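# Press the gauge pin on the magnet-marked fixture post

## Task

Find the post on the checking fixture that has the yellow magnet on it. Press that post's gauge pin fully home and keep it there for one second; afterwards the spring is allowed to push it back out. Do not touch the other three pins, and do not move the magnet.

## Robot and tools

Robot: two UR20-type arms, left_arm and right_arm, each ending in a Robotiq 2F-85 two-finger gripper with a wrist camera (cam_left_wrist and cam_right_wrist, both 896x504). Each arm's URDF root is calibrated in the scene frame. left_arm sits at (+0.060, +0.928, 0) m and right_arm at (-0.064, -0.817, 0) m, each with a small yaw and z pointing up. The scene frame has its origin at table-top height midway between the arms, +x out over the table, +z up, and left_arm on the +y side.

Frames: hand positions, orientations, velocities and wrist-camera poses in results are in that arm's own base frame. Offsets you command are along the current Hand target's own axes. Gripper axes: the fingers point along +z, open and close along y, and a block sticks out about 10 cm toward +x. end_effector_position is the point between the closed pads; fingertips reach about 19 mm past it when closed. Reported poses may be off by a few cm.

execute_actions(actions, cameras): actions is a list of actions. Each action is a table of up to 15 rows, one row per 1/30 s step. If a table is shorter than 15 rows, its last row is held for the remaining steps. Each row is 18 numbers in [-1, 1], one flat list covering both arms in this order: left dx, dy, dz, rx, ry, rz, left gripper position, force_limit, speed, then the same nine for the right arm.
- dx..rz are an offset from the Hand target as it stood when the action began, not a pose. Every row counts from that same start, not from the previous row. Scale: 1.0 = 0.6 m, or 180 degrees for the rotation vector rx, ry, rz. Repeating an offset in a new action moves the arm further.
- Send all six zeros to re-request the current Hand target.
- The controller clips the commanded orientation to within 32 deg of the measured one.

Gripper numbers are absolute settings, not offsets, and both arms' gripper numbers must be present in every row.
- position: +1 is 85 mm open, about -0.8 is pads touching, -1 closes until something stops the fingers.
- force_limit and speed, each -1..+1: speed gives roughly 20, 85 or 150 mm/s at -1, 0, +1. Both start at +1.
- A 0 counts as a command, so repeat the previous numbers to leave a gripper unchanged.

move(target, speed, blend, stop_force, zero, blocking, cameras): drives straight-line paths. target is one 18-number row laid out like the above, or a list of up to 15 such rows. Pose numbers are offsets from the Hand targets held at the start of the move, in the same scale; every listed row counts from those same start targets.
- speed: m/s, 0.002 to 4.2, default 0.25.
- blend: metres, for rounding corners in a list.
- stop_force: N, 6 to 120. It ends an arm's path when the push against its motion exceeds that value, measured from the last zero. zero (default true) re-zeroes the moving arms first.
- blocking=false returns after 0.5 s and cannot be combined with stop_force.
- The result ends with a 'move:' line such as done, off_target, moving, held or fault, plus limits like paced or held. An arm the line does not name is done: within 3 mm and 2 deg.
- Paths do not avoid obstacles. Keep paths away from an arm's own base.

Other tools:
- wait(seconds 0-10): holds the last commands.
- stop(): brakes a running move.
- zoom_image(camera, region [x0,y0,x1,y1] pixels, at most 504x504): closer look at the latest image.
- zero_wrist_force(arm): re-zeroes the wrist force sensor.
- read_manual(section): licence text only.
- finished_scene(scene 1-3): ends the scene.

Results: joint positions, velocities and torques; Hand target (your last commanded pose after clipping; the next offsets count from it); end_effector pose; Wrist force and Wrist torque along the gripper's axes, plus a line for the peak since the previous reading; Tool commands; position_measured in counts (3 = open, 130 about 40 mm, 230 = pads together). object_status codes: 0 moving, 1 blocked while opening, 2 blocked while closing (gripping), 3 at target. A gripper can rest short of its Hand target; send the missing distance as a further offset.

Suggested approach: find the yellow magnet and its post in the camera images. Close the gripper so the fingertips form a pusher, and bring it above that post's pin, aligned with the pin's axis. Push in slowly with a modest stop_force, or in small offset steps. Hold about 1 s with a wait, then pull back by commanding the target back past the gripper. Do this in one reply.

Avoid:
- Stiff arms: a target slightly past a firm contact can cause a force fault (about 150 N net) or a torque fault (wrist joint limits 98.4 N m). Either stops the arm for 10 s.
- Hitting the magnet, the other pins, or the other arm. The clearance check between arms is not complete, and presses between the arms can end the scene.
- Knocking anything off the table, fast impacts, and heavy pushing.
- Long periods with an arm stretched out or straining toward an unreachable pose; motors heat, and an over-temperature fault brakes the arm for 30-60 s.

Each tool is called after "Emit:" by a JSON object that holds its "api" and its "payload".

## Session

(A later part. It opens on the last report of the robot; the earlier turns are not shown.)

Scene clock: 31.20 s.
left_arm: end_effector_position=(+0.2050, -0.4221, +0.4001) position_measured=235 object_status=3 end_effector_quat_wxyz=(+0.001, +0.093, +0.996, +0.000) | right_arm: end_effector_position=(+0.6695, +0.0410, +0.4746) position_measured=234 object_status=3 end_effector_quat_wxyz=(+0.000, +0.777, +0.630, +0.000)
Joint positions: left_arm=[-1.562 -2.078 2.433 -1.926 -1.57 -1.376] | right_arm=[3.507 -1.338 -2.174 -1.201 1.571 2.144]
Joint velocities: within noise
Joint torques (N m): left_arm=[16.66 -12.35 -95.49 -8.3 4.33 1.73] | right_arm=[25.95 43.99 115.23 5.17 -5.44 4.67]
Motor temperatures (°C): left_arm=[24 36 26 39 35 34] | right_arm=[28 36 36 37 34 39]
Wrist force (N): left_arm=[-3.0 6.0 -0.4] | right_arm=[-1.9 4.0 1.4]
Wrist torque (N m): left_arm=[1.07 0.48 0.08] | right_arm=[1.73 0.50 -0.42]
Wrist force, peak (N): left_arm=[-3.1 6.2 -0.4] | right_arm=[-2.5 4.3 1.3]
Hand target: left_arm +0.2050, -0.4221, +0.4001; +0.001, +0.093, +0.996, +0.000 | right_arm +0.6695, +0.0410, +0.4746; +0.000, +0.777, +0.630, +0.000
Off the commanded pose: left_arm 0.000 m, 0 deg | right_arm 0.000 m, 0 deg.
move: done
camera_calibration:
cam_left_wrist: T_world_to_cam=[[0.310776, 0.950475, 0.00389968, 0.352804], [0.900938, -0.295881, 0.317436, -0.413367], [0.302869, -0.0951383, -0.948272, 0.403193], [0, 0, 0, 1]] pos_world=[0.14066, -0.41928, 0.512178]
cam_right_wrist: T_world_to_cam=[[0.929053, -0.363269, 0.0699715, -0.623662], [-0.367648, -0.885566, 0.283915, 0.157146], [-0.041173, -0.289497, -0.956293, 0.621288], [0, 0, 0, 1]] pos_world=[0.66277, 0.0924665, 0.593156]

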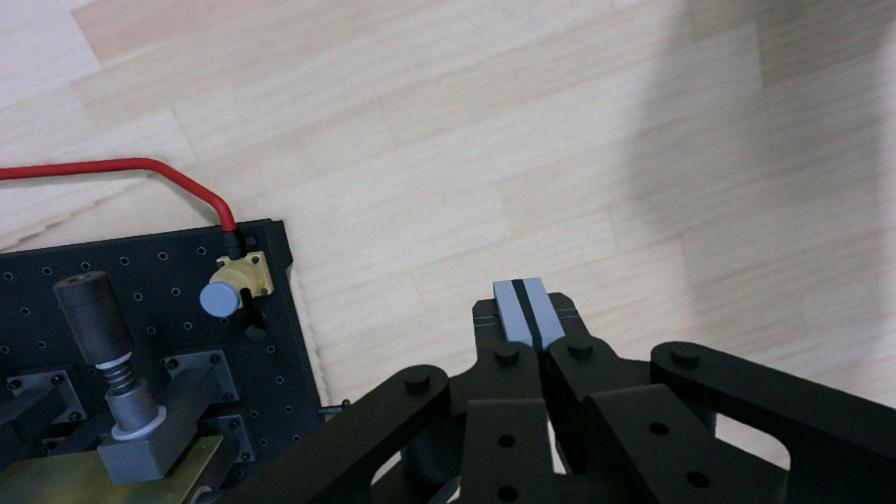

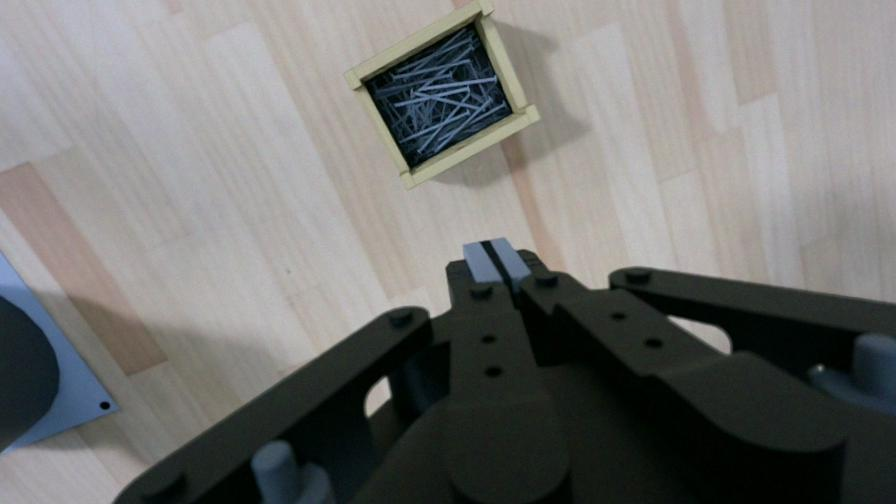

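Emit:
{"api": "move", "payload": {"target": [0,0,0,0,0,0,-1,1,1,0.782,-0.571,0.192,0,0,0,-1,1,1], "speed": 0.6}}

Scene clock: 33.20 s.
left_arm: end_effector_position=(+0.2050, -0.4221, +0.4001) position_measured=235 object_status=3 end_effector_quat_wxyz=(+0.001, +0.093, +0.996, +0.000) | right_arm: end_effector_position=(+0.4312, +0.5707, +0.3597) position_measured=234 object_status=3 end_effector_quat_wxyz=(+0.000, +0.777, +0.630, +0.000)
Joint positions: left_arm=[-1.562 -2.078 2.433 -1.926 -1.57 -1.376] | right_arm=[4.35 -1.474 -2.245 -0.993 1.571 2.987]
Joint velocities: within noise
Joint torques (N m): left_arm=[17.05 -5.24 -111.39 -9.13 4.26 2.14] | right_arm=[21.71 23.94 99.06 17.38 -4.68 5.43]
Motor temperatures (°C): left_arm=[24 36 26 39 35 34] | right_arm=[28 36 36 37 34 39]
Wrist force (N): left_arm=[-2.9 5.8 -0.1] | right_arm=[-0.8 2.7 1.8]
Wrist torque (N m): left_arm=[1.03 0.45 0.08] | right_arm=[1.61 0.34 -0.50]
Wrist force, peak (N): left_arm=[-3.2 6.2 -0.2] | right_arm=[-5.2 7.5 0.9]
Hand target: left_arm +0.2050, -0.4221, +0.4001; +0.001, +0.093, +0.996, +0.000 | right_arm +0.4311, +0.5709, +0.3597; +0.000, +0.777, +0.630, +0.000
Off the commanded pose: left_arm 0.000 m, 0 deg | right_arm 0.000 m, 0 deg.
move: done
camera_calibration:
cam_left_wrist: T_world_to_cam=[[0.310776, 0.950475, 0.00389968, 0.352804], [0.900938, -0.295881, 0.317436, -0.413367], [0.302869, -0.0951383, -0.948272, 0.403193], [0, 0, 0, 1]] pos_world=[0.14066, -0.41928, 0.512178]
cam_right_wrist: T_world_to_cam=[[0.929022, -0.363353, 0.0699493, -0.201693], [-0.367716, -0.885493, 0.284055, 0.571245], [-0.0412728, -0.289615, -0.956253, 0.655071], [0, 0, 0, 1]] pos_world=[0.42447, 0.622266, 0.478257]

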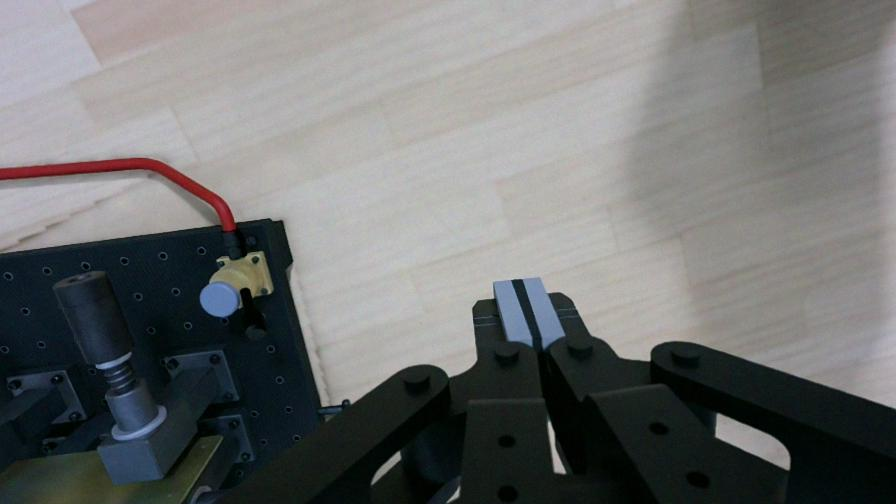

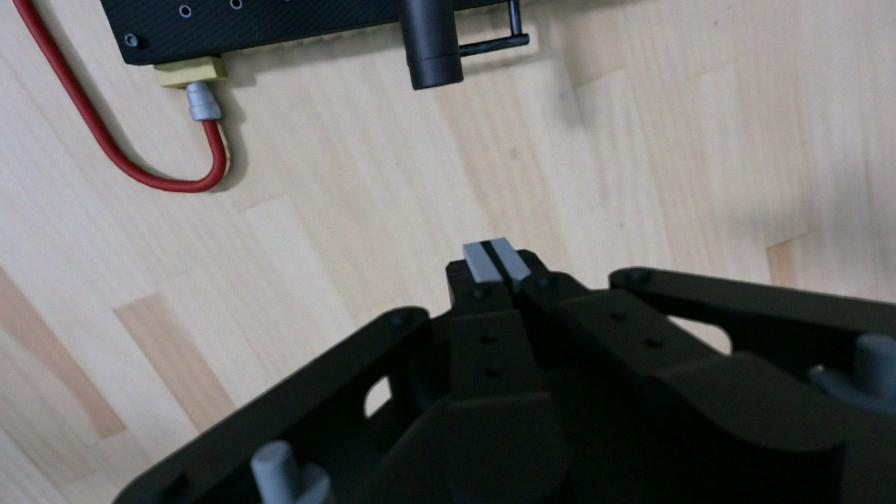

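Emit:
{"api": "move", "payload": {"target": [0,0,0,0,0,0,-1,1,1,0.037,0.002,0.326,0,0,0,-1,1,1], "speed": 0.3}}

Emit:
{"api": "zoom_image", "payload": {"camera": "cam_right_wrist", "region": [300, 0, 700, 300]}}

Scene clock: 35.50 s.
left_arm: end_effector_position=(+0.2050, -0.4221, +0.4001) position_measured=235 object_status=3 end_effector_quat_wxyz=(+0.001, +0.093, +0.996, +0.000) | right_arm: end_effector_position=(+0.4368, +0.5924, +0.1642) position_measured=234 object_status=3 end_effector_quat_wxyz=(+0.000, +0.777, +0.630, +0.000)
Joint positions: left_arm=[-1.562 -2.078 2.433 -1.926 -1.57 -1.376] | right_arm=[4.353 -1.71 -2.373 -0.629 1.571 2.991]
Joint velocities: within noise
Joint torques (N m): left_arm=[7.47 -10.19 -119.12 -11.61 4.93 1.57] | right_arm=[-17.71 72.04 54.91 15.04 -1.96 -5.85]
Motor temperatures (°C): left_arm=[24 36 26 39 35 34] | right_arm=[28 36 36 37 34 39]
Wrist force (N): left_arm=[-3.2 5.9 -0.4] | right_arm=[-0.9 3.5 1.4]
Wrist torque (N m): left_arm=[1.04 0.51 0.08] | right_arm=[1.76 0.35 -0.52]
Wrist force, peak (N): left_arm=[-3.2 6.2 -0.3] | right_arm=[-0.7 3.4 5.2]
Hand target: left_arm +0.2050, -0.4221, +0.4001; +0.001, +0.093, +0.996, +0.000 | right_arm +0.4368, +0.5924, +0.1641; +0.000, +0.777, +0.630, +0.000
Off the commanded pose: left_arm 0.000 m, 0 deg | right_arm 0.000 m, 0 deg.
move: done
camera_calibration:
cam_left_wrist: T_world_to_cam=[[0.310776, 0.950475, 0.00389968, 0.352804], [0.900938, -0.295881, 0.317436, -0.413367], [0.302869, -0.0951383, -0.948272, 0.403193], [0, 0, 0, 1]] pos_world=[0.14066, -0.41928, 0.512178]
cam_right_wrist: T_world_to_cam=[[0.929027, -0.363315, 0.070072, -0.18539], [-0.367713, -0.885478, 0.284104, 0.648056], [-0.0411722, -0.289707, -0.956229, 0.474554], [0, 0, 0, 1]] pos_world=[0.43007, 0.643966, 0.282657]

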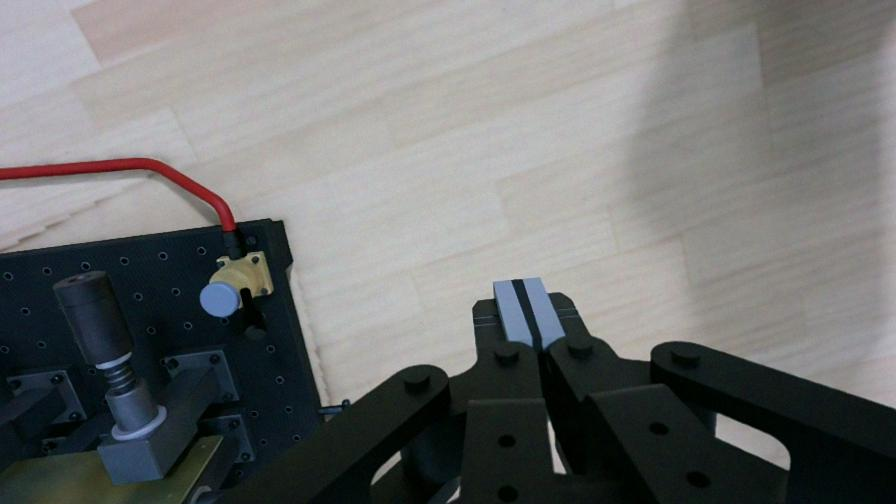

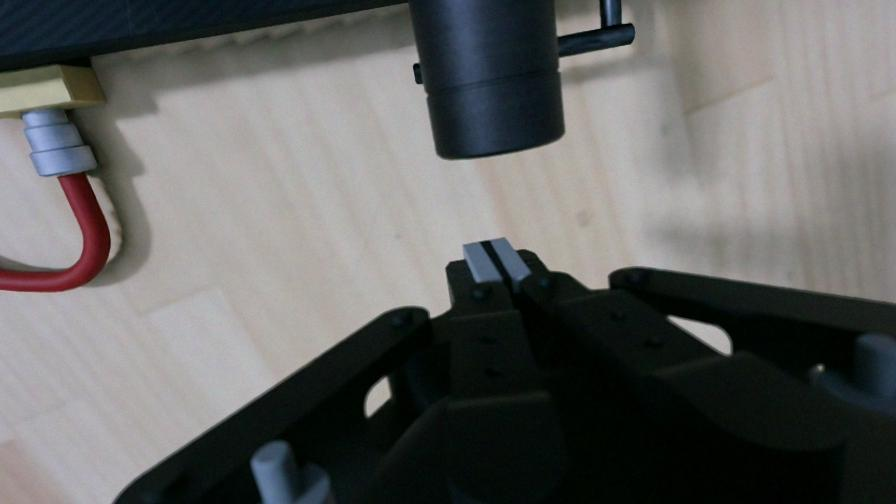

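Scaled by 1.260 from the camera's 896x504 image, which has a finer 1280x720 frame.

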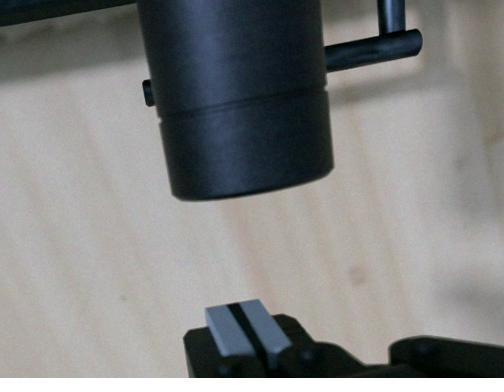

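Emit:
{"api": "finished_scene", "payload": {"scene": 1}}

The scene is finished: the task was done.


## Next scene

The same job, from a new start.

Emit:
{"api": "execute_actions", "payload": {"actions": []}}

Scene clock: 0.00 s.
left_arm: end_effector_position=(+1.6020, +0.5513, +0.3701) position_measured=3 object_status=3 end_effector_quat_wxyz=(-0.049, +0.940, +0.190, +0.279) | right_arm: end_effector_position=(+0.4481, +0.4679, +0.3319) position_measured=3 object_status=3 end_effector_quat_wxyz=(-0.272, +0.502, +0.649, +0.503)
Joint positions: left_arm=[0.193 -0.686 0.985 -2.439 -1.472 -3.319] | right_arm=[4.007 -1.969 -2.772 1.193 2.076 2.519]
Joint velocities: within noise
Joint torques (N m): no reading
Motor temperatures (°C): left_arm=[24 35 26 38 34 34] | right_arm=[28 35 36 37 34 38]
Wrist force (N): no reading
Wrist torque (N m): no reading
Wrist force, peak (N): no reading
Hand target: left_arm +1.6020, +0.5513, +0.3701; -0.049, +0.940, +0.190, +0.279 | right_arm +0.4481, +0.4679, +0.3319; -0.272, +0.502, +0.649, +0.503
Tool commands: left_gripper/position=+1.0 left_gripper/force_limit=+1.0 left_gripper/speed=+1.0 right_gripper/position=+1.0 right_gripper/force_limit=+1.0 right_gripper/speed=+1.0
camera_calibration:
cam_left_wrist: T_world_to_cam=[[0.280319, -0.958405, -0.0536817, 0.116011], [-0.933413, -0.259108, -0.248199, 1.75322], [0.223966, 0.119682, -0.967221, 0.0591923], [0, 0, 0, 1]] pos_world=[1.5907, 0.558373, 0.498626]
cam_right_wrist: T_world_to_cam=[[0.956613, -0.13676, 0.257272, -0.433465], [0.120637, -0.61784, -0.776995, 0.502422], [0.265214, 0.774319, -0.574535, -0.162484], [0, 0, 0, 1]] pos_world=[0.39714, 0.37695, 0.408545]

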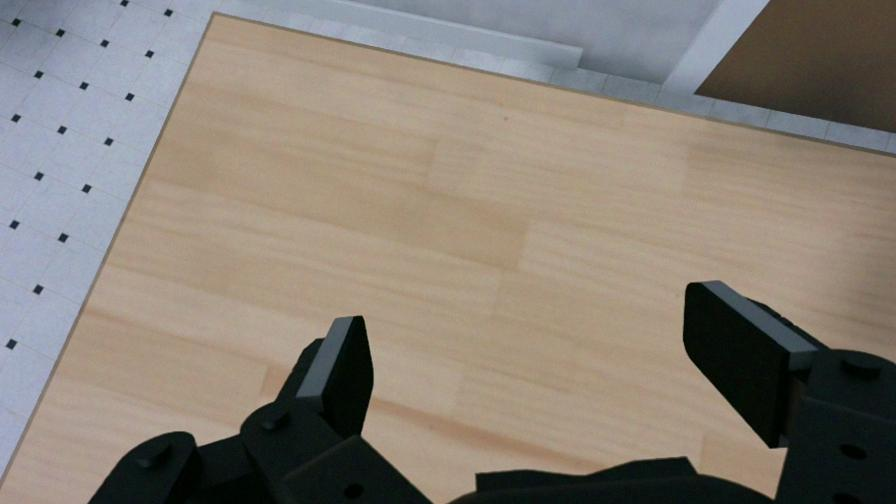

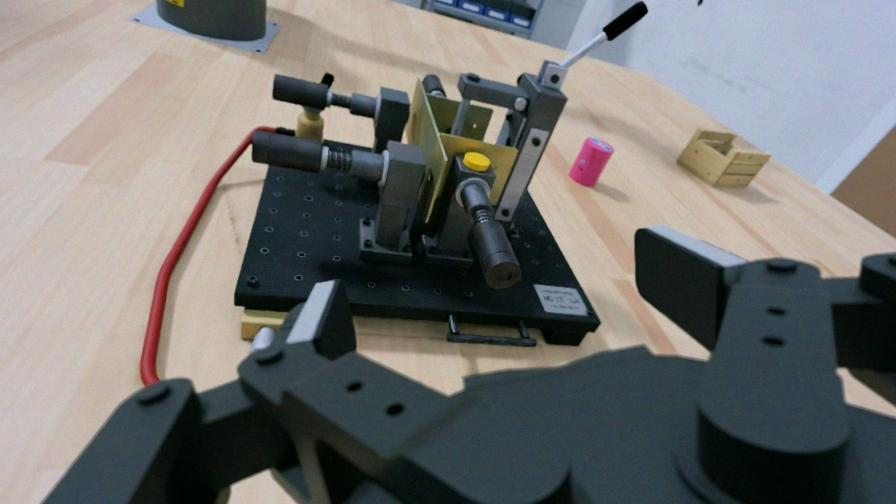

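Emit:
{"api": "move", "payload": {"target": [0,0,0,0,0,0,1,1,1,0.0525,0.178,0.287,0.114,-0.371,0.066,-1,1,1], "speed": 0.6, "cameras": ["cam_right_wrist"]}}

Scene clock: 2.80 s.
left_arm: end_effector_position=(+1.6020, +0.5513, +0.3701) position_measured=3 object_status=3 end_effector_quat_wxyz=(-0.049, +0.940, +0.190, +0.279) | right_arm: end_effector_position=(+0.5621, +0.6381, +0.3397) position_measured=234 object_status=3 end_effector_quat_wxyz=(+0.000, +0.701, +0.713, +0.000)
Joint positions: left_arm=[0.193 -0.686 0.985 -2.439 -1.472 -3.319] | right_arm=[4.229 -1.653 -2.101 -0.958 1.571 2.641]
Joint velocities: within noise
Joint torques (N m): left_arm=[0.32 -272.39 -106.22 -11.43 1.99 -0.27] | right_arm=[23.47 73.11 102.57 3.17 -4.18 5.42]
Motor temperatures (°C): left_arm=[24 35 26 38 34 34] | right_arm=[28 35 36 37 34 38]
Wrist force (N): left_arm=[0.4 -0.2 -0.2] | right_arm=[-0.6 1.6 0.9]
Wrist torque (N m): left_arm=[-0.02 -0.05 -0.01] | right_arm=[1.05 0.35 -0.71]
Wrist force, peak (N): left_arm=[0.7 -0.5 -0.3] | right_arm=[2.2 3.0 0.5]
Hand target: left_arm +1.6020, +0.5513, +0.3701; -0.049, +0.940, +0.190, +0.279 | right_arm +0.5622, +0.6382, +0.3397; +0.000, +0.701, +0.713, +0.000
Off the commanded pose: left_arm 0.000 m, 0 deg | right_arm 0.000 m, 0 deg.
move: done
camera_calibration:
cam_right_wrist: T_world_to_cam=[[0.986603, -0.147361, 0.06999, -0.467725], [-0.16132, -0.945127, 0.284098, 0.606804], [0.0242846, -0.291583, -0.956237, 0.625277], [0, 0, 0, 1]] pos_world=[0.544164, 0.686902, 0.458257]
Images, in order (width x height): cam_right_wrist 896x504.

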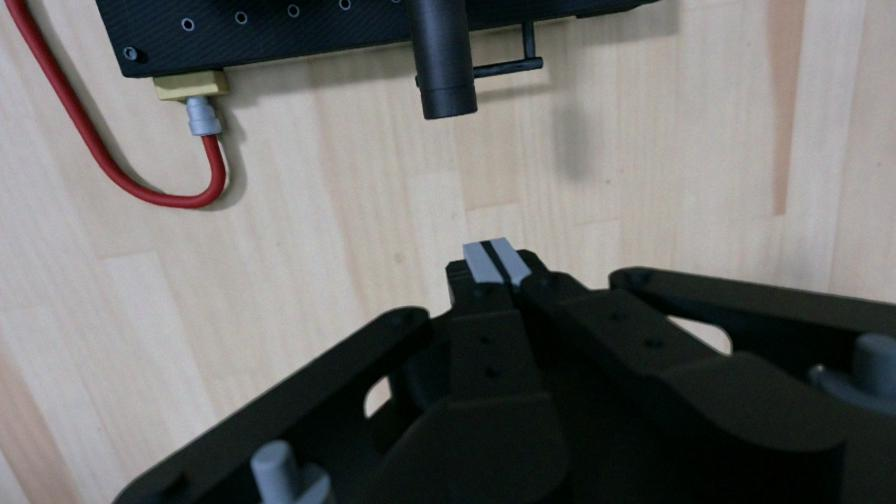

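Emit:
{"api": "move", "payload": {"target": [0,0,0,0,0,0,1,1,1,0.013,0.0132,0.28,0,0,0,-1,1,1], "speed": 0.4, "cameras": ["cam_right_wrist"]}}

Scene clock: 6.33 s.
left_arm: end_effector_position=(+1.6020, +0.5513, +0.3701) position_measured=3 object_status=3 end_effector_quat_wxyz=(-0.049, +0.940, +0.190, +0.279) | right_arm: end_effector_position=(+0.5699, +0.6461, +0.1718) position_measured=234 object_status=3 end_effector_quat_wxyz=(+0.000, +0.701, +0.713, +0.000)
Joint positions: left_arm=[0.193 -0.686 0.985 -2.439 -1.472 -3.319] | right_arm=[4.225 -1.823 -2.2 -0.689 1.571 2.638]
Joint velocities: within noise
Joint torques (N m): left_arm=[3.6 -278 -112.43 -11.8 2.55 0.1] | right_arm=[-21.49 99.8 55.59 15.63 -3.48 -6.73]
Motor temperatures (°C): left_arm=[24 35 26 38 34 34] | right_arm=[28 35 36 37 34 38]
Wrist force (N): left_arm=[0.5 0.0 -0.4] | right_arm=[-1.5 2.5 0.7]
Wrist torque (N m): left_arm=[0.02 -0.07 -0.01] | right_arm=[1.40 0.51 -0.68]
Wrist force, peak (N): left_arm=[0.7 -0.2 -0.2] | right_arm=[-1.3 2.6 4.4]
Hand target: left_arm +1.6020, +0.5513, +0.3701; -0.049, +0.940, +0.190, +0.279 | right_arm +0.5699, +0.6461, +0.1717; +0.000, +0.701, +0.713, +0.000
Off the commanded pose: left_arm 0.000 m, 0 deg | right_arm 0.000 m, 0 deg.
move: done
camera_calibration:
cam_right_wrist: T_world_to_cam=[[0.986605, -0.147352, 0.0699873, -0.462397], [-0.161311, -0.945128, 0.284099, 0.663303], [0.0242844, -0.291583, -0.956237, 0.46687], [0, 0, 0, 1]] pos_world=[0.551864, 0.694902, 0.290357]
Images, in order (width x height): cam_right_wrist 896x504.

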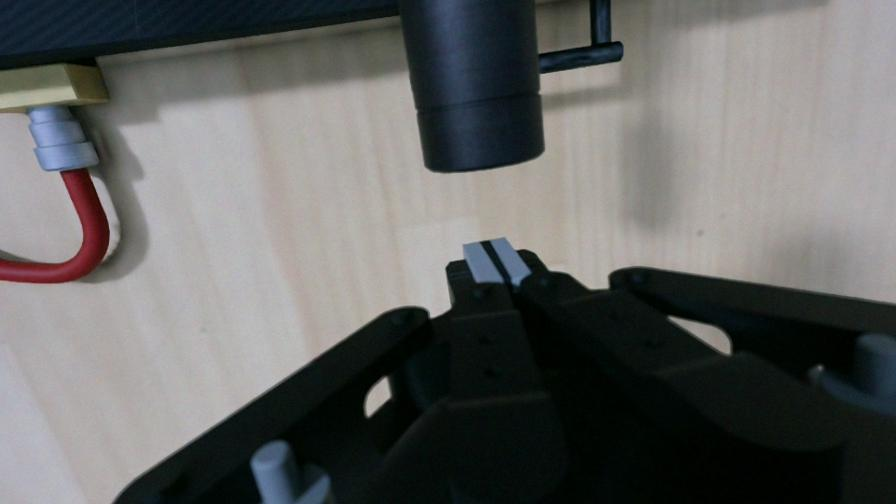

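Emit:
{"api": "move", "payload": {"target": [[0,0,0,0,0,0,1,1,1,0.055,0,0,0,0,0,-1,1,1],[0,0,0,0,0,0,1,1,1,0.0917,0,0,0,0,0,-1,1,1]], "speed": [0.06,0.012], "stop_force": 50, "cameras": ["cam_right_wrist"]}}

Emit:
{"api": "wait", "payload": {"seconds": 1.0, "cameras": ["cam_right_wrist"]}}

Scene clock: 9.50 s.
left_arm: end_effector_position=(+1.6020, +0.5513, +0.3701) position_measured=3 object_status=3 end_effector_quat_wxyz=(-0.049, +0.940, +0.190, +0.279) | right_arm: end_effector_position=(+0.5691, +0.6908, +0.1717) position_measured=234 object_status=3 end_effector_quat_wxyz=(+0.000, +0.701, +0.713, +0.000)
Joint positions: left_arm=[0.193 -0.686 0.985 -2.439 -1.472 -3.319] | right_arm=[4.25 -1.855 -2.154 -0.704 1.571 2.662]
Joint velocities: within noise
Joint torques (N m): left_arm=[6.78 -282.69 -114.5 -11.29 3.74 1.1] | right_arm=[8.71 157.35 99.37 24.74 11.82 -7.44]
Motor temperatures (°C): left_arm=[24 35 26 38 34 34] | right_arm=[28 35 36 37 34 38]
Wrist force (N): left_arm=[0.1 0.2 -0.2] | right_arm=[-40.1 5.9 9.7]
Wrist torque (N m): left_arm=[0.04 0.00 0.00] | right_arm=[1.29 0.65 -0.54]
Wrist force, peak (N): left_arm=[0.5 -0.2 -0.5] | right_arm=[-75.0 2.6 -16.1]
Hand target: left_arm +1.6020, +0.5513, +0.3701; -0.049, +0.940, +0.190, +0.279 | right_arm +0.5691, +0.6908, +0.1717; +0.000, +0.701, +0.713, +0.000 (not the last commanded pose)
Off the commanded pose: left_arm 0.000 m, 0 deg | right_arm 0.010 m, 0 deg.
move: contact (right_arm); path passed 1 of 2 targets
camera_calibration:
cam_right_wrist: T_world_to_cam=[[0.986607, -0.147361, 0.0699405, -0.454988], [-0.161314, -0.945033, 0.284413, 0.705317], [0.0241847, -0.291886, -0.956147, 0.479987], [0, 0, 0, 1]] pos_world=[0.551064, 0.739602, 0.290159]
Images, in order (width x height): cam_right_wrist 896x504.

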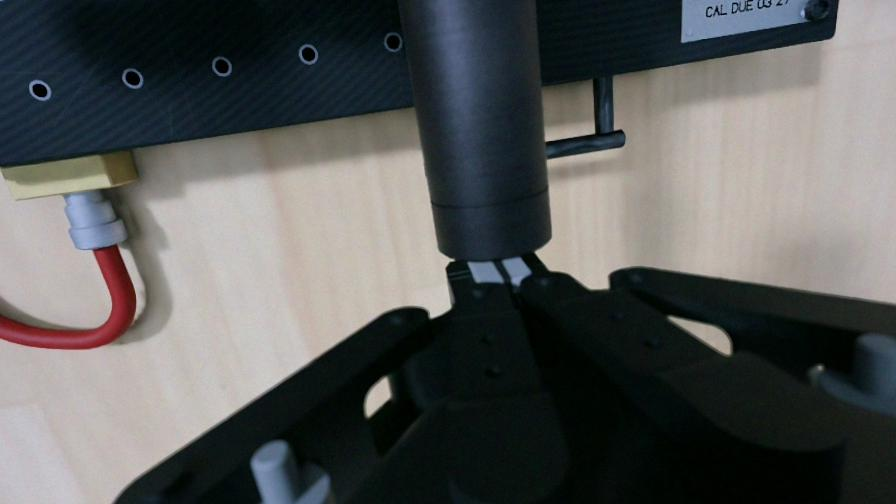

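Scene clock: 10.50 s.
left_arm: end_effector_position=(+1.6020, +0.5513, +0.3701) position_measured=3 object_status=3 end_effector_quat_wxyz=(-0.049, +0.940, +0.190, +0.279) | right_arm: end_effector_position=(+0.5691, +0.6908, +0.1717) position_measured=234 object_status=3 end_effector_quat_wxyz=(+0.000, +0.701, +0.713, +0.000)
Joint positions: left_arm=[0.193 -0.686 0.985 -2.439 -1.472 -3.319] | right_arm=[4.25 -1.855 -2.154 -0.704 1.571 2.662]
Joint velocities: within noise
Joint torques (N m): left_arm=[7.93 -282.18 -109.81 -10.32 3.82 1.44] | right_arm=[8.63 158.53 103.82 19.9 9.33 -7.07]
Motor temperatures (°C): left_arm=[24 35 26 38 34 34] | right_arm=[28 35 36 37 34 38]
Wrist force (N): left_arm=[0.1 0.0 -0.2] | right_arm=[-39.5 5.2 10.3]
Wrist torque (N m): left_arm=[0.02 -0.01 0.00] | right_arm=[1.36 0.68 -0.55]
Wrist force, peak (N): left_arm=[0.7 -0.3 -0.3] | right_arm=[-39.8 6.4 10.3]
Hand target: left_arm +1.6020, +0.5513, +0.3701; -0.049, +0.940, +0.190, +0.279 | right_arm +0.5691, +0.6908, +0.1717; +0.000, +0.701, +0.713, +0.000 (not the last commanded pose)
Tool commands: left_gripper/position=+1.0 left_gripper/force_limit=+1.0 left_gripper/speed=+1.0 right_gripper/position=-1.0 right_gripper/force_limit=+1.0 right_gripper/speed=+1.0
Off the commanded pose: left_arm 0.000 m, 0 deg | right_arm 0.010 m, 0 deg.
wait: 1.00 s; at rest by 0.17 s
camera_calibration:
cam_right_wrist: T_world_to_cam=[[0.986607, -0.147361, 0.0699405, -0.454988], [-0.161314, -0.945033, 0.284413, 0.705317], [0.0241847, -0.291886, -0.956147, 0.479987], [0, 0, 0, 1]] pos_world=[0.551064, 0.739602, 0.290159]
Images, in order (width x height): cam_right_wrist 896x504.

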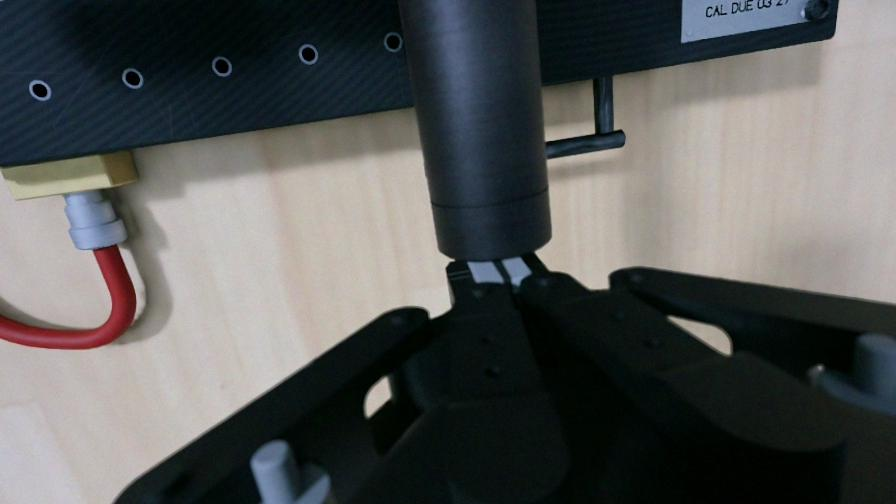

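Emit:
{"api": "finished_scene", "payload": {"scene": 2}}

The scene is finished: the task was done.


## Next scene

The same job, from a new start.

Emit:
{"api": "execute_actions", "payload": {"actions": []}}

Scene clock: 0.00 s.
left_arm: end_effector_position=(+0.3071, -0.4220, +0.1602) position_measured=3 object_status=3 end_effector_quat_wxyz=(+0.066, +0.956, -0.074, +0.275) | right_arm: end_effector_position=(+0.4900, -0.3027, +0.2369) position_measured=3 object_status=3 end_effector_quat_wxyz=(+0.548, -0.467, -0.511, -0.471)
Joint positions: left_arm=[-1.763 -1.739 2.857 -2.766 -1.003 1.555] | right_arm=[2.511 -2.074 -2.06 -2.212 2.389 -0.015]
Joint velocities: within noise
Joint torques (N m): no reading
Motor temperatures (°C): left_arm=[24 35 26 38 34 33] | right_arm=[28 35 35 36 33 38]
Wrist force (N): no reading
Wrist torque (N m): no reading
Wrist force, peak (N): no reading
Hand target: left_arm +0.3071, -0.4220, +0.1602; +0.066, +0.956, -0.074, +0.275 | right_arm +0.4900, -0.3027, +0.2369; +0.548, -0.467, -0.511, -0.471
Tool commands: left_gripper/position=+1.0 left_gripper/force_limit=+1.0 left_gripper/speed=+1.0 right_gripper/position=+1.0 right_gripper/force_limit=+1.0 right_gripper/speed=+1.0
camera_calibration:
cam_left_wrist: T_world_to_cam=[[-0.285835, -0.958093, 0.0188626, -0.30276], [-0.929607, 0.27245, -0.248197, 0.463413], [0.232657, -0.0884782, -0.968526, 0.172428], [0, 0, 0, 1]] pos_world=[0.304136, -0.401073, 0.28773]
cam_right_wrist: T_world_to_cam=[[0.978979, 0.0562001, -0.196068, -0.399553], [-0.174505, -0.266853, -0.947807, 0.238768], [-0.105588, 0.962097, -0.251436, 0.530477], [0, 0, 0, 1]] pos_world=[0.488832, -0.424199, 0.281347]

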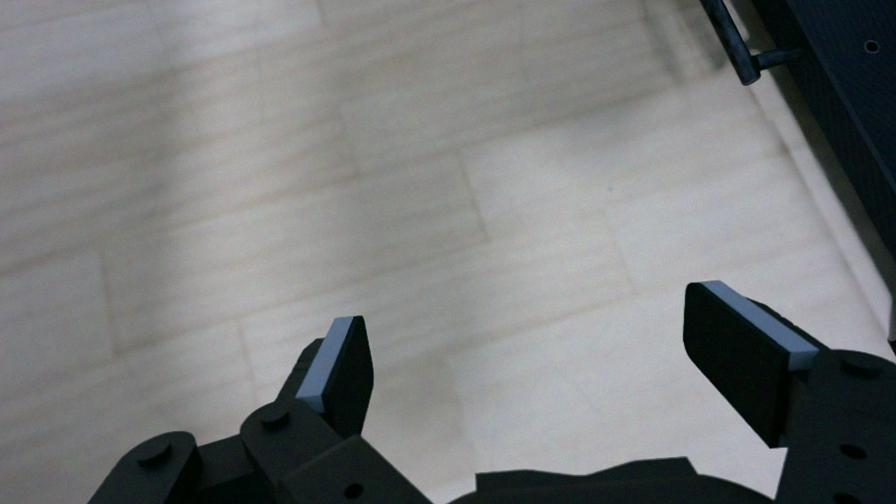

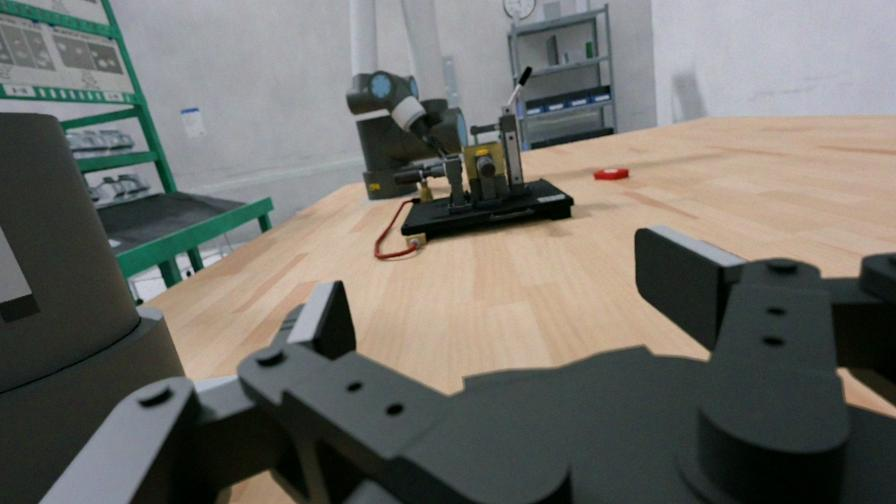

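Emit:
{"api": "zoom_image", "payload": {"camera": "cam_right_wrist", "region": [360, 50, 620, 270]}}

Scaled by 1.938 from the camera's 896x504 image, which has a finer 1280x720 frame.

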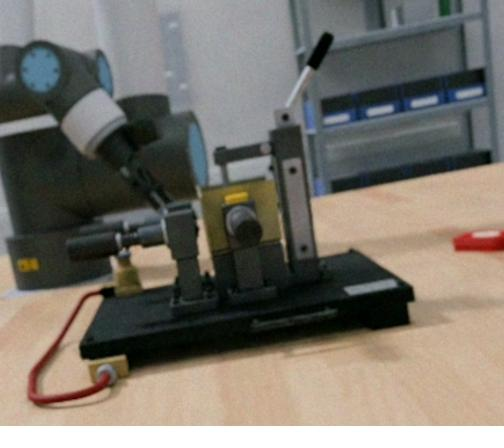

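Emit:
{"api": "move", "payload": {"target": [0,0,0,0,0,0,1,1,1,0.105,0.107,0.989,-0.077,-0.509,0.059,-1,1,1], "speed": 0.6, "cameras": ["cam_right_wrist"]}}

Scene clock: 3.50 s.
left_arm: end_effector_position=(+0.3071, -0.4220, +0.1602) position_measured=3 object_status=3 end_effector_quat_wxyz=(+0.066, +0.956, -0.074, +0.275) | right_arm: end_effector_position=(+0.4845, +0.2911, +0.3232) position_measured=234 object_status=3 end_effector_quat_wxyz=(+0.000, +0.758, +0.652, +0.000)
Joint positions: left_arm=[-1.763 -1.739 2.857 -2.766 -1.003 1.555] | right_arm=[4.046 -1.293 -2.439 -0.981 1.571 2.625]
Joint velocities: within noise
Joint torques (N m): left_arm=[5.8 -11.88 -58.07 -8.79 3.64 -1] | right_arm=[18.43 -1.2 96.73 7.22 -2.81 4.39]
Motor temperatures (°C): left_arm=[24 35 26 38 34 33] | right_arm=[28 35 35 36 33 38]
Wrist force (N): left_arm=[-0.1 -0.5 -0.3] | right_arm=[-1.0 2.7 1.7]
Wrist torque (N m): left_arm=[-0.08 0.02 0.00] | right_arm=[1.41 0.21 -0.59]
Wrist force, peak (N): left_arm=[-0.1 -0.5 -0.3] | right_arm=[5.5 1.1 1.5]
Hand target: left_arm +0.3071, -0.4220, +0.1602; +0.066, +0.956, -0.074, +0.275 | right_arm +0.4845, +0.2912, +0.3232; +0.000, +0.758, +0.652, +0.000
Off the commanded pose: left_arm 0.000 m, 0 deg | right_arm 0.000 m, 0 deg.
move: done
camera_calibration:
cam_right_wrist: T_world_to_cam=[[0.948717, -0.308139, 0.0706211, -0.376094], [-0.315236, -0.905368, 0.284492, 0.333839], [-0.0237248, -0.292164, -0.956074, 0.533508], [0, 0, 0, 1]] pos_world=[0.474702, 0.34223, 0.441659]
Images, in order (width x height): cam_right_wrist 896x504.

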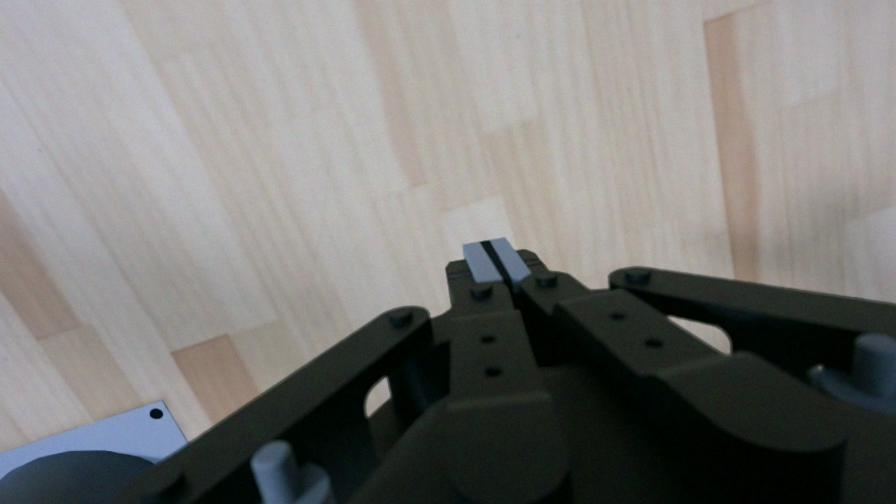

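Emit:
{"api": "move", "payload": {"target": [0,0,0,0,0,0,1,1,1,0.418,-0.064,-0.061,0,0,0,-1,1,1], "speed": 0.5, "cameras": ["cam_right_wrist"]}}

Scene clock: 6.43 s.
left_arm: end_effector_position=(+0.3071, -0.4220, +0.1602) position_measured=3 object_status=3 end_effector_quat_wxyz=(+0.066, +0.956, -0.074, +0.275) | right_arm: end_effector_position=(+0.4838, +0.5448, +0.3596) position_measured=234 object_status=3 end_effector_quat_wxyz=(+0.000, +0.758, +0.652, +0.000)
Joint positions: left_arm=[-1.763 -1.739 2.857 -2.766 -1.003 1.555] | right_arm=[4.266 -1.491 -2.23 -0.992 1.571 2.844]
Joint velocities: within noise
Joint torques (N m): left_arm=[2.17 -5.36 -58.5 -8.33 3.96 -0.88] | right_arm=[21.33 38.13 107.16 5.78 -4.05 5.18]
Motor temperatures (°C): left_arm=[24 35 26 38 34 33] | right_arm=[28 35 35 36 33 38]
Wrist force (N): left_arm=[0.1 0.0 -0.1] | right_arm=[0.1 1.4 1.9]
Wrist torque (N m): left_arm=[0.00 -0.01 0.00] | right_arm=[1.36 0.03 -0.46]
Wrist force, peak (N): left_arm=[0.4 0.1 -0.4] | right_arm=[-5.1 3.1 2.7]
Hand target: left_arm +0.3071, -0.4220, +0.1602; +0.066, +0.956, -0.074, +0.275 | right_arm +0.4839, +0.5450, +0.3596; +0.000, +0.758, +0.652, +0.000
Off the commanded pose: left_arm 0.000 m, 0 deg | right_arm 0.000 m, 0 deg.
move: done
camera_calibration:
cam_right_wrist: T_world_to_cam=[[0.948713, -0.308134, 0.070683, -0.299952], [-0.315246, -0.905311, 0.284663, 0.552874], [-0.0237243, -0.292346, -0.956018, 0.642499], [0, 0, 0, 1]] pos_world=[0.474102, 0.595929, 0.47806]
Images, in order (width x height): cam_right_wrist 896x504.

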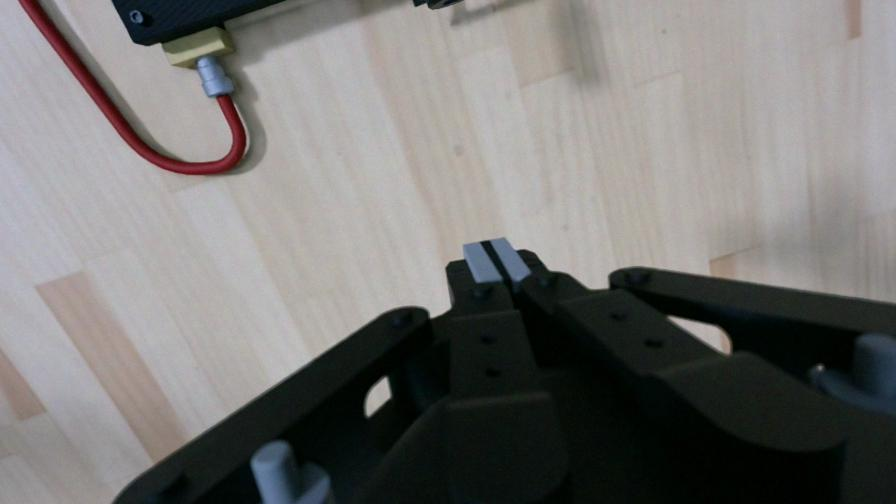

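Emit:
{"api": "move", "payload": {"target": [0,0,0,0,0,0,1,1,1,0.108,0.025,0,0,0,0,-1,1,1], "speed": 0.4, "cameras": ["cam_right_wrist"]}}

Scene clock: 7.97 s.
left_arm: end_effector_position=(+0.3071, -0.4220, +0.1602) position_measured=3 object_status=3 end_effector_quat_wxyz=(+0.066, +0.956, -0.074, +0.275) | right_arm: end_effector_position=(+0.5083, +0.6066, +0.3596) position_measured=234 object_status=3 end_effector_quat_wxyz=(+0.000, +0.758, +0.652, +0.000)
Joint positions: left_arm=[-1.763 -1.739 2.857 -2.766 -1.003 1.555] | right_arm=[4.272 -1.569 -2.157 -0.987 1.571 2.85]
Joint velocities: within noise
Joint torques (N m): left_arm=[4.69 -14.17 -60.2 -7.18 3.9 -1.01] | right_arm=[24.7 44.03 100.81 14.64 -1.35 5.59]
Motor temperatures (°C): left_arm=[24 35 26 38 34 33] | right_arm=[28 35 35 36 33 38]
Wrist force (N): left_arm=[0.2 0.1 -0.1] | right_arm=[-0.4 1.3 2.1]
Wrist torque (N m): left_arm=[0.03 -0.04 0.00] | right_arm=[1.28 0.02 -0.49]
Wrist force, peak (N): left_arm=[0.0 -0.2 -0.4] | right_arm=[2.0 2.1 2.0]
Hand target: left_arm +0.3071, -0.4220, +0.1602; +0.066, +0.956, -0.074, +0.275 | right_arm +0.5083, +0.6068, +0.3596; +0.000, +0.758, +0.652, +0.000
Off the commanded pose: left_arm 0.000 m, 0 deg | right_arm 0.000 m, 0 deg.
move: done
camera_calibration:
cam_right_wrist: T_world_to_cam=[[0.948683, -0.30822, 0.0707114, -0.303969], [-0.315336, -0.905282, 0.284654, 0.616635], [-0.0237222, -0.292344, -0.956019, 0.661173], [0, 0, 0, 1]] pos_world=[0.498502, 0.657829, 0.47806]
Images, in order (width x height): cam_right_wrist 896x504.

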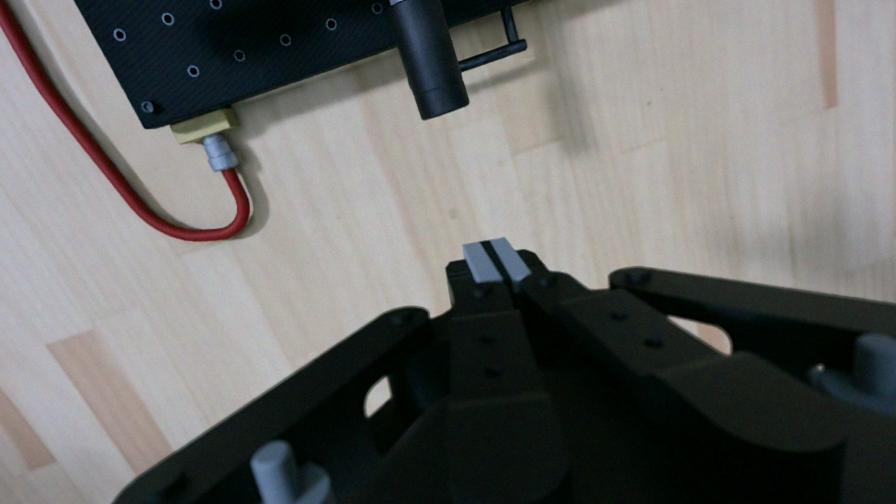

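Emit:
{"api": "move", "payload": {"target": [0,0,0,0,0,0,1,1,1,0.0346,0.0145,0.3127,0,0,-0.0394,-1,1,1], "speed": 0.4, "cameras": ["cam_right_wrist"]}}

Scene clock: 9.47 s.
left_arm: end_effector_position=(+0.3071, -0.4220, +0.1602) position_measured=3 object_status=3 end_effector_quat_wxyz=(+0.066, +0.956, -0.074, +0.275) | right_arm: end_effector_position=(+0.5200, +0.6259, +0.1721) position_measured=234 object_status=3 end_effector_quat_wxyz=(+0.000, +0.716, +0.698, +0.000)
Joint positions: left_arm=[-1.763 -1.739 2.857 -2.766 -1.003 1.555] | right_arm=[4.269 -1.777 -2.265 -0.671 1.571 2.724]
Joint velocities: within noise
Joint torques (N m): left_arm=[6.69 -10.26 -59.26 -7.17 4.51 -0.79] | right_arm=[-20.23 82.14 59.54 16.99 5.29 -7.89]
Motor temperatures (°C): left_arm=[24 35 26 38 34 33] | right_arm=[28 35 35 36 33 38]
Wrist force (N): left_arm=[-0.1 0.1 -0.1] | right_arm=[-0.9 2.0 2.0]
Wrist torque (N m): left_arm=[0.03 0.03 0.00] | right_arm=[1.40 0.11 -0.38]
Wrist force, peak (N): left_arm=[0.2 0.0 -0.4] | right_arm=[0.0 2.4 5.8]
Hand target: left_arm +0.3071, -0.4220, +0.1602; +0.066, +0.956, -0.074, +0.275 | right_arm +0.5200, +0.6259, +0.1720; +0.000, +0.716, +0.698, +0.000
Off the commanded pose: left_arm 0.000 m, 0 deg | right_arm 0.000 m, 0 deg.
move: done
camera_calibration:
cam_right_wrist: T_world_to_cam=[[0.979486, -0.188744, 0.0705912, -0.386671], [-0.201129, -0.937302, 0.284625, 0.651814], [0.0124439, -0.292984, -0.956036, 0.469425], [0, 0, 0, 1]] pos_world=[0.503996, 0.675498, 0.29056]
Images, in order (width x height): cam_right_wrist 896x504.

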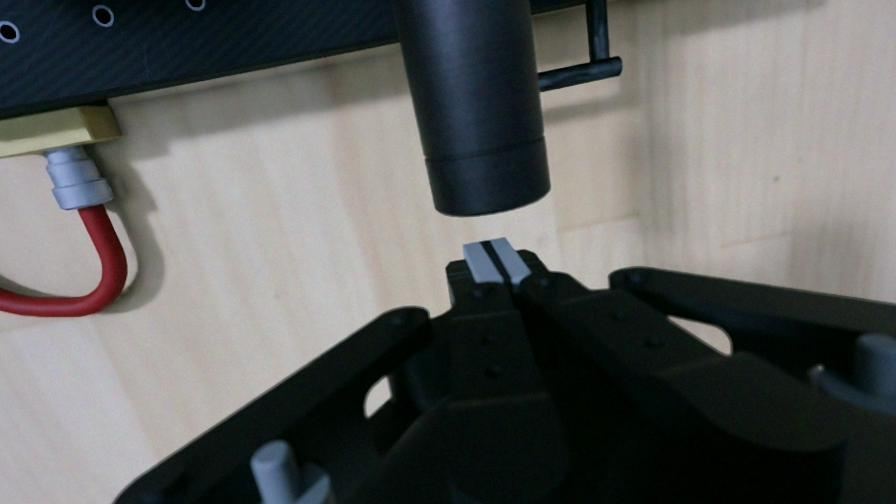

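Emit:
{"api": "move", "payload": {"target": [[0,0,0,0,0,0,1,1,1,0.0415,0,0,0,0,0,-1,1,1],[0,0,0,0,0,0,1,1,1,0.078,0,0,0,0,0,-1,1,1]], "speed": [0.06,0.01], "stop_force": 50, "cameras": ["cam_right_wrist"]}}

Emit:
{"api": "wait", "payload": {"seconds": 1.0, "cameras": []}}

Scene clock: 12.07 s.
left_arm: end_effector_position=(+0.3071, -0.4220, +0.1602) position_measured=3 object_status=3 end_effector_quat_wxyz=(+0.066, +0.956, -0.074, +0.275) | right_arm: end_effector_position=(+0.5208, +0.6587, +0.1719) position_measured=234 object_status=3 end_effector_quat_wxyz=(+0.000, +0.716, +0.698, +0.000)
Joint positions: left_arm=[-1.763 -1.739 2.857 -2.766 -1.003 1.555] | right_arm=[4.285 -1.803 -2.23 -0.681 1.571 2.74]
Joint velocities: within noise
Joint torques (N m): left_arm=[6.82 -6.38 -67.2 -7.28 3.93 -0.54] | right_arm=[3.47 143.98 99.78 26.7 12.59 -7.52]
Motor temperatures (°C): left_arm=[24 35 26 38 34 33] | right_arm=[28 35 35 36 33 38]
Wrist force (N): left_arm=[0.0 0.1 -0.3] | right_arm=[-41.0 9.3 12.0]
Wrist torque (N m): left_arm=[0.02 0.01 0.00] | right_arm=[1.47 0.06 -0.54]
Wrist force, peak (N): left_arm=[0.5 0.1 -0.3] | right_arm=[-70.5 4.9 -12.7]
Hand target: left_arm +0.3071, -0.4220, +0.1602; +0.066, +0.956, -0.074, +0.275 | right_arm +0.5208, +0.6587, +0.1719; +0.000, +0.716, +0.698, +0.000 (not the last commanded pose)
Off the commanded pose: left_arm 0.000 m, 0 deg | right_arm 0.014 m, 0 deg.
move: contact (right_arm); path passed 1 of 2 targets
camera_calibration:
cam_right_wrist: T_world_to_cam=[[0.979504, -0.18867, 0.0705315, -0.381393], [-0.201044, -0.937222, 0.284949, 0.682601], [0.0123423, -0.293289, -0.955944, 0.479074], [0, 0, 0, 1]] pos_world=[0.504896, 0.708298, 0.290361]
Images, in order (width x height): cam_right_wrist 896x504.

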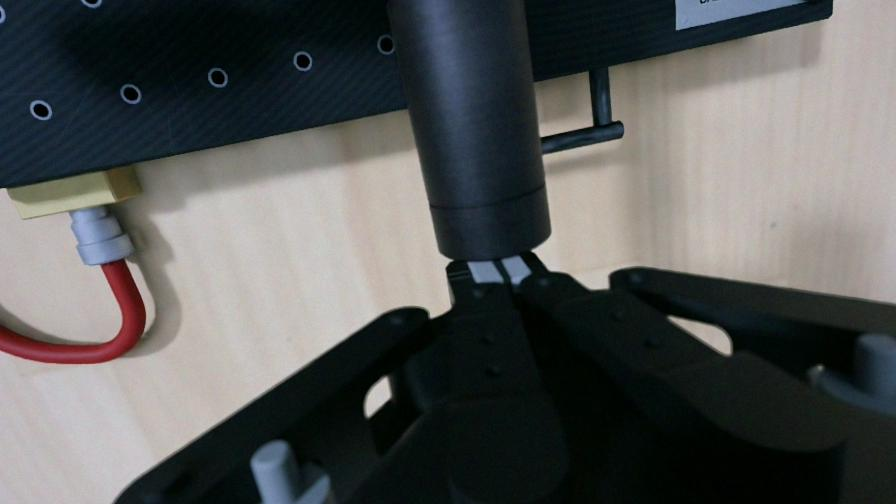

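Scene clock: 13.07 s.
left_arm: end_effector_position=(+0.3071, -0.4220, +0.1602) position_measured=3 object_status=3 end_effector_quat_wxyz=(+0.066, +0.956, -0.074, +0.275) | right_arm: end_effector_position=(+0.5208, +0.6587, +0.1719) position_measured=234 object_status=3 end_effector_quat_wxyz=(+0.000, +0.716, +0.698, +0.000)
Joint positions: left_arm=[-1.763 -1.739 2.857 -2.766 -1.003 1.555] | right_arm=[4.285 -1.803 -2.23 -0.681 1.571 2.74]
Joint velocities: within noise
Joint torques (N m): left_arm=[12.1 -7.74 -65.5 -7.19 3.9 -0.83] | right_arm=[6.01 138.04 100.48 21.94 11.21 -7.35]
Motor temperatures (°C): left_arm=[24 35 26 38 34 33] | right_arm=[28 35 35 36 33 38]
Wrist force (N): left_arm=[0.2 0.2 -0.2] | right_arm=[-40.5 8.0 12.8]
Wrist torque (N m): left_arm=[0.04 -0.03 0.00] | right_arm=[1.40 0.08 -0.55]
Wrist force, peak (N): left_arm=[-0.5 -0.1 -0.2] | right_arm=[-41.4 9.4 11.9]
Hand target: left_arm +0.3071, -0.4220, +0.1602; +0.066, +0.956, -0.074, +0.275 | right_arm +0.5208, +0.6587, +0.1719; +0.000, +0.716, +0.698, +0.000 (not the last commanded pose)
Tool commands: left_gripper/position=+1.0 left_gripper/force_limit=+1.0 left_gripper/speed=+1.0 right_gripper/position=-1.0 right_gripper/force_limit=+1.0 right_gripper/speed=+1.0
Off the commanded pose: left_arm 0.000 m, 0 deg | right_arm 0.014 m, 0 deg.
wait: 1.00 s; at rest by 0.17 s
No camera images: "cameras" was empty.

Emit:
{"api": "finished_scene", "payload": {"scene": 3}}

The scene is finished: the task was done.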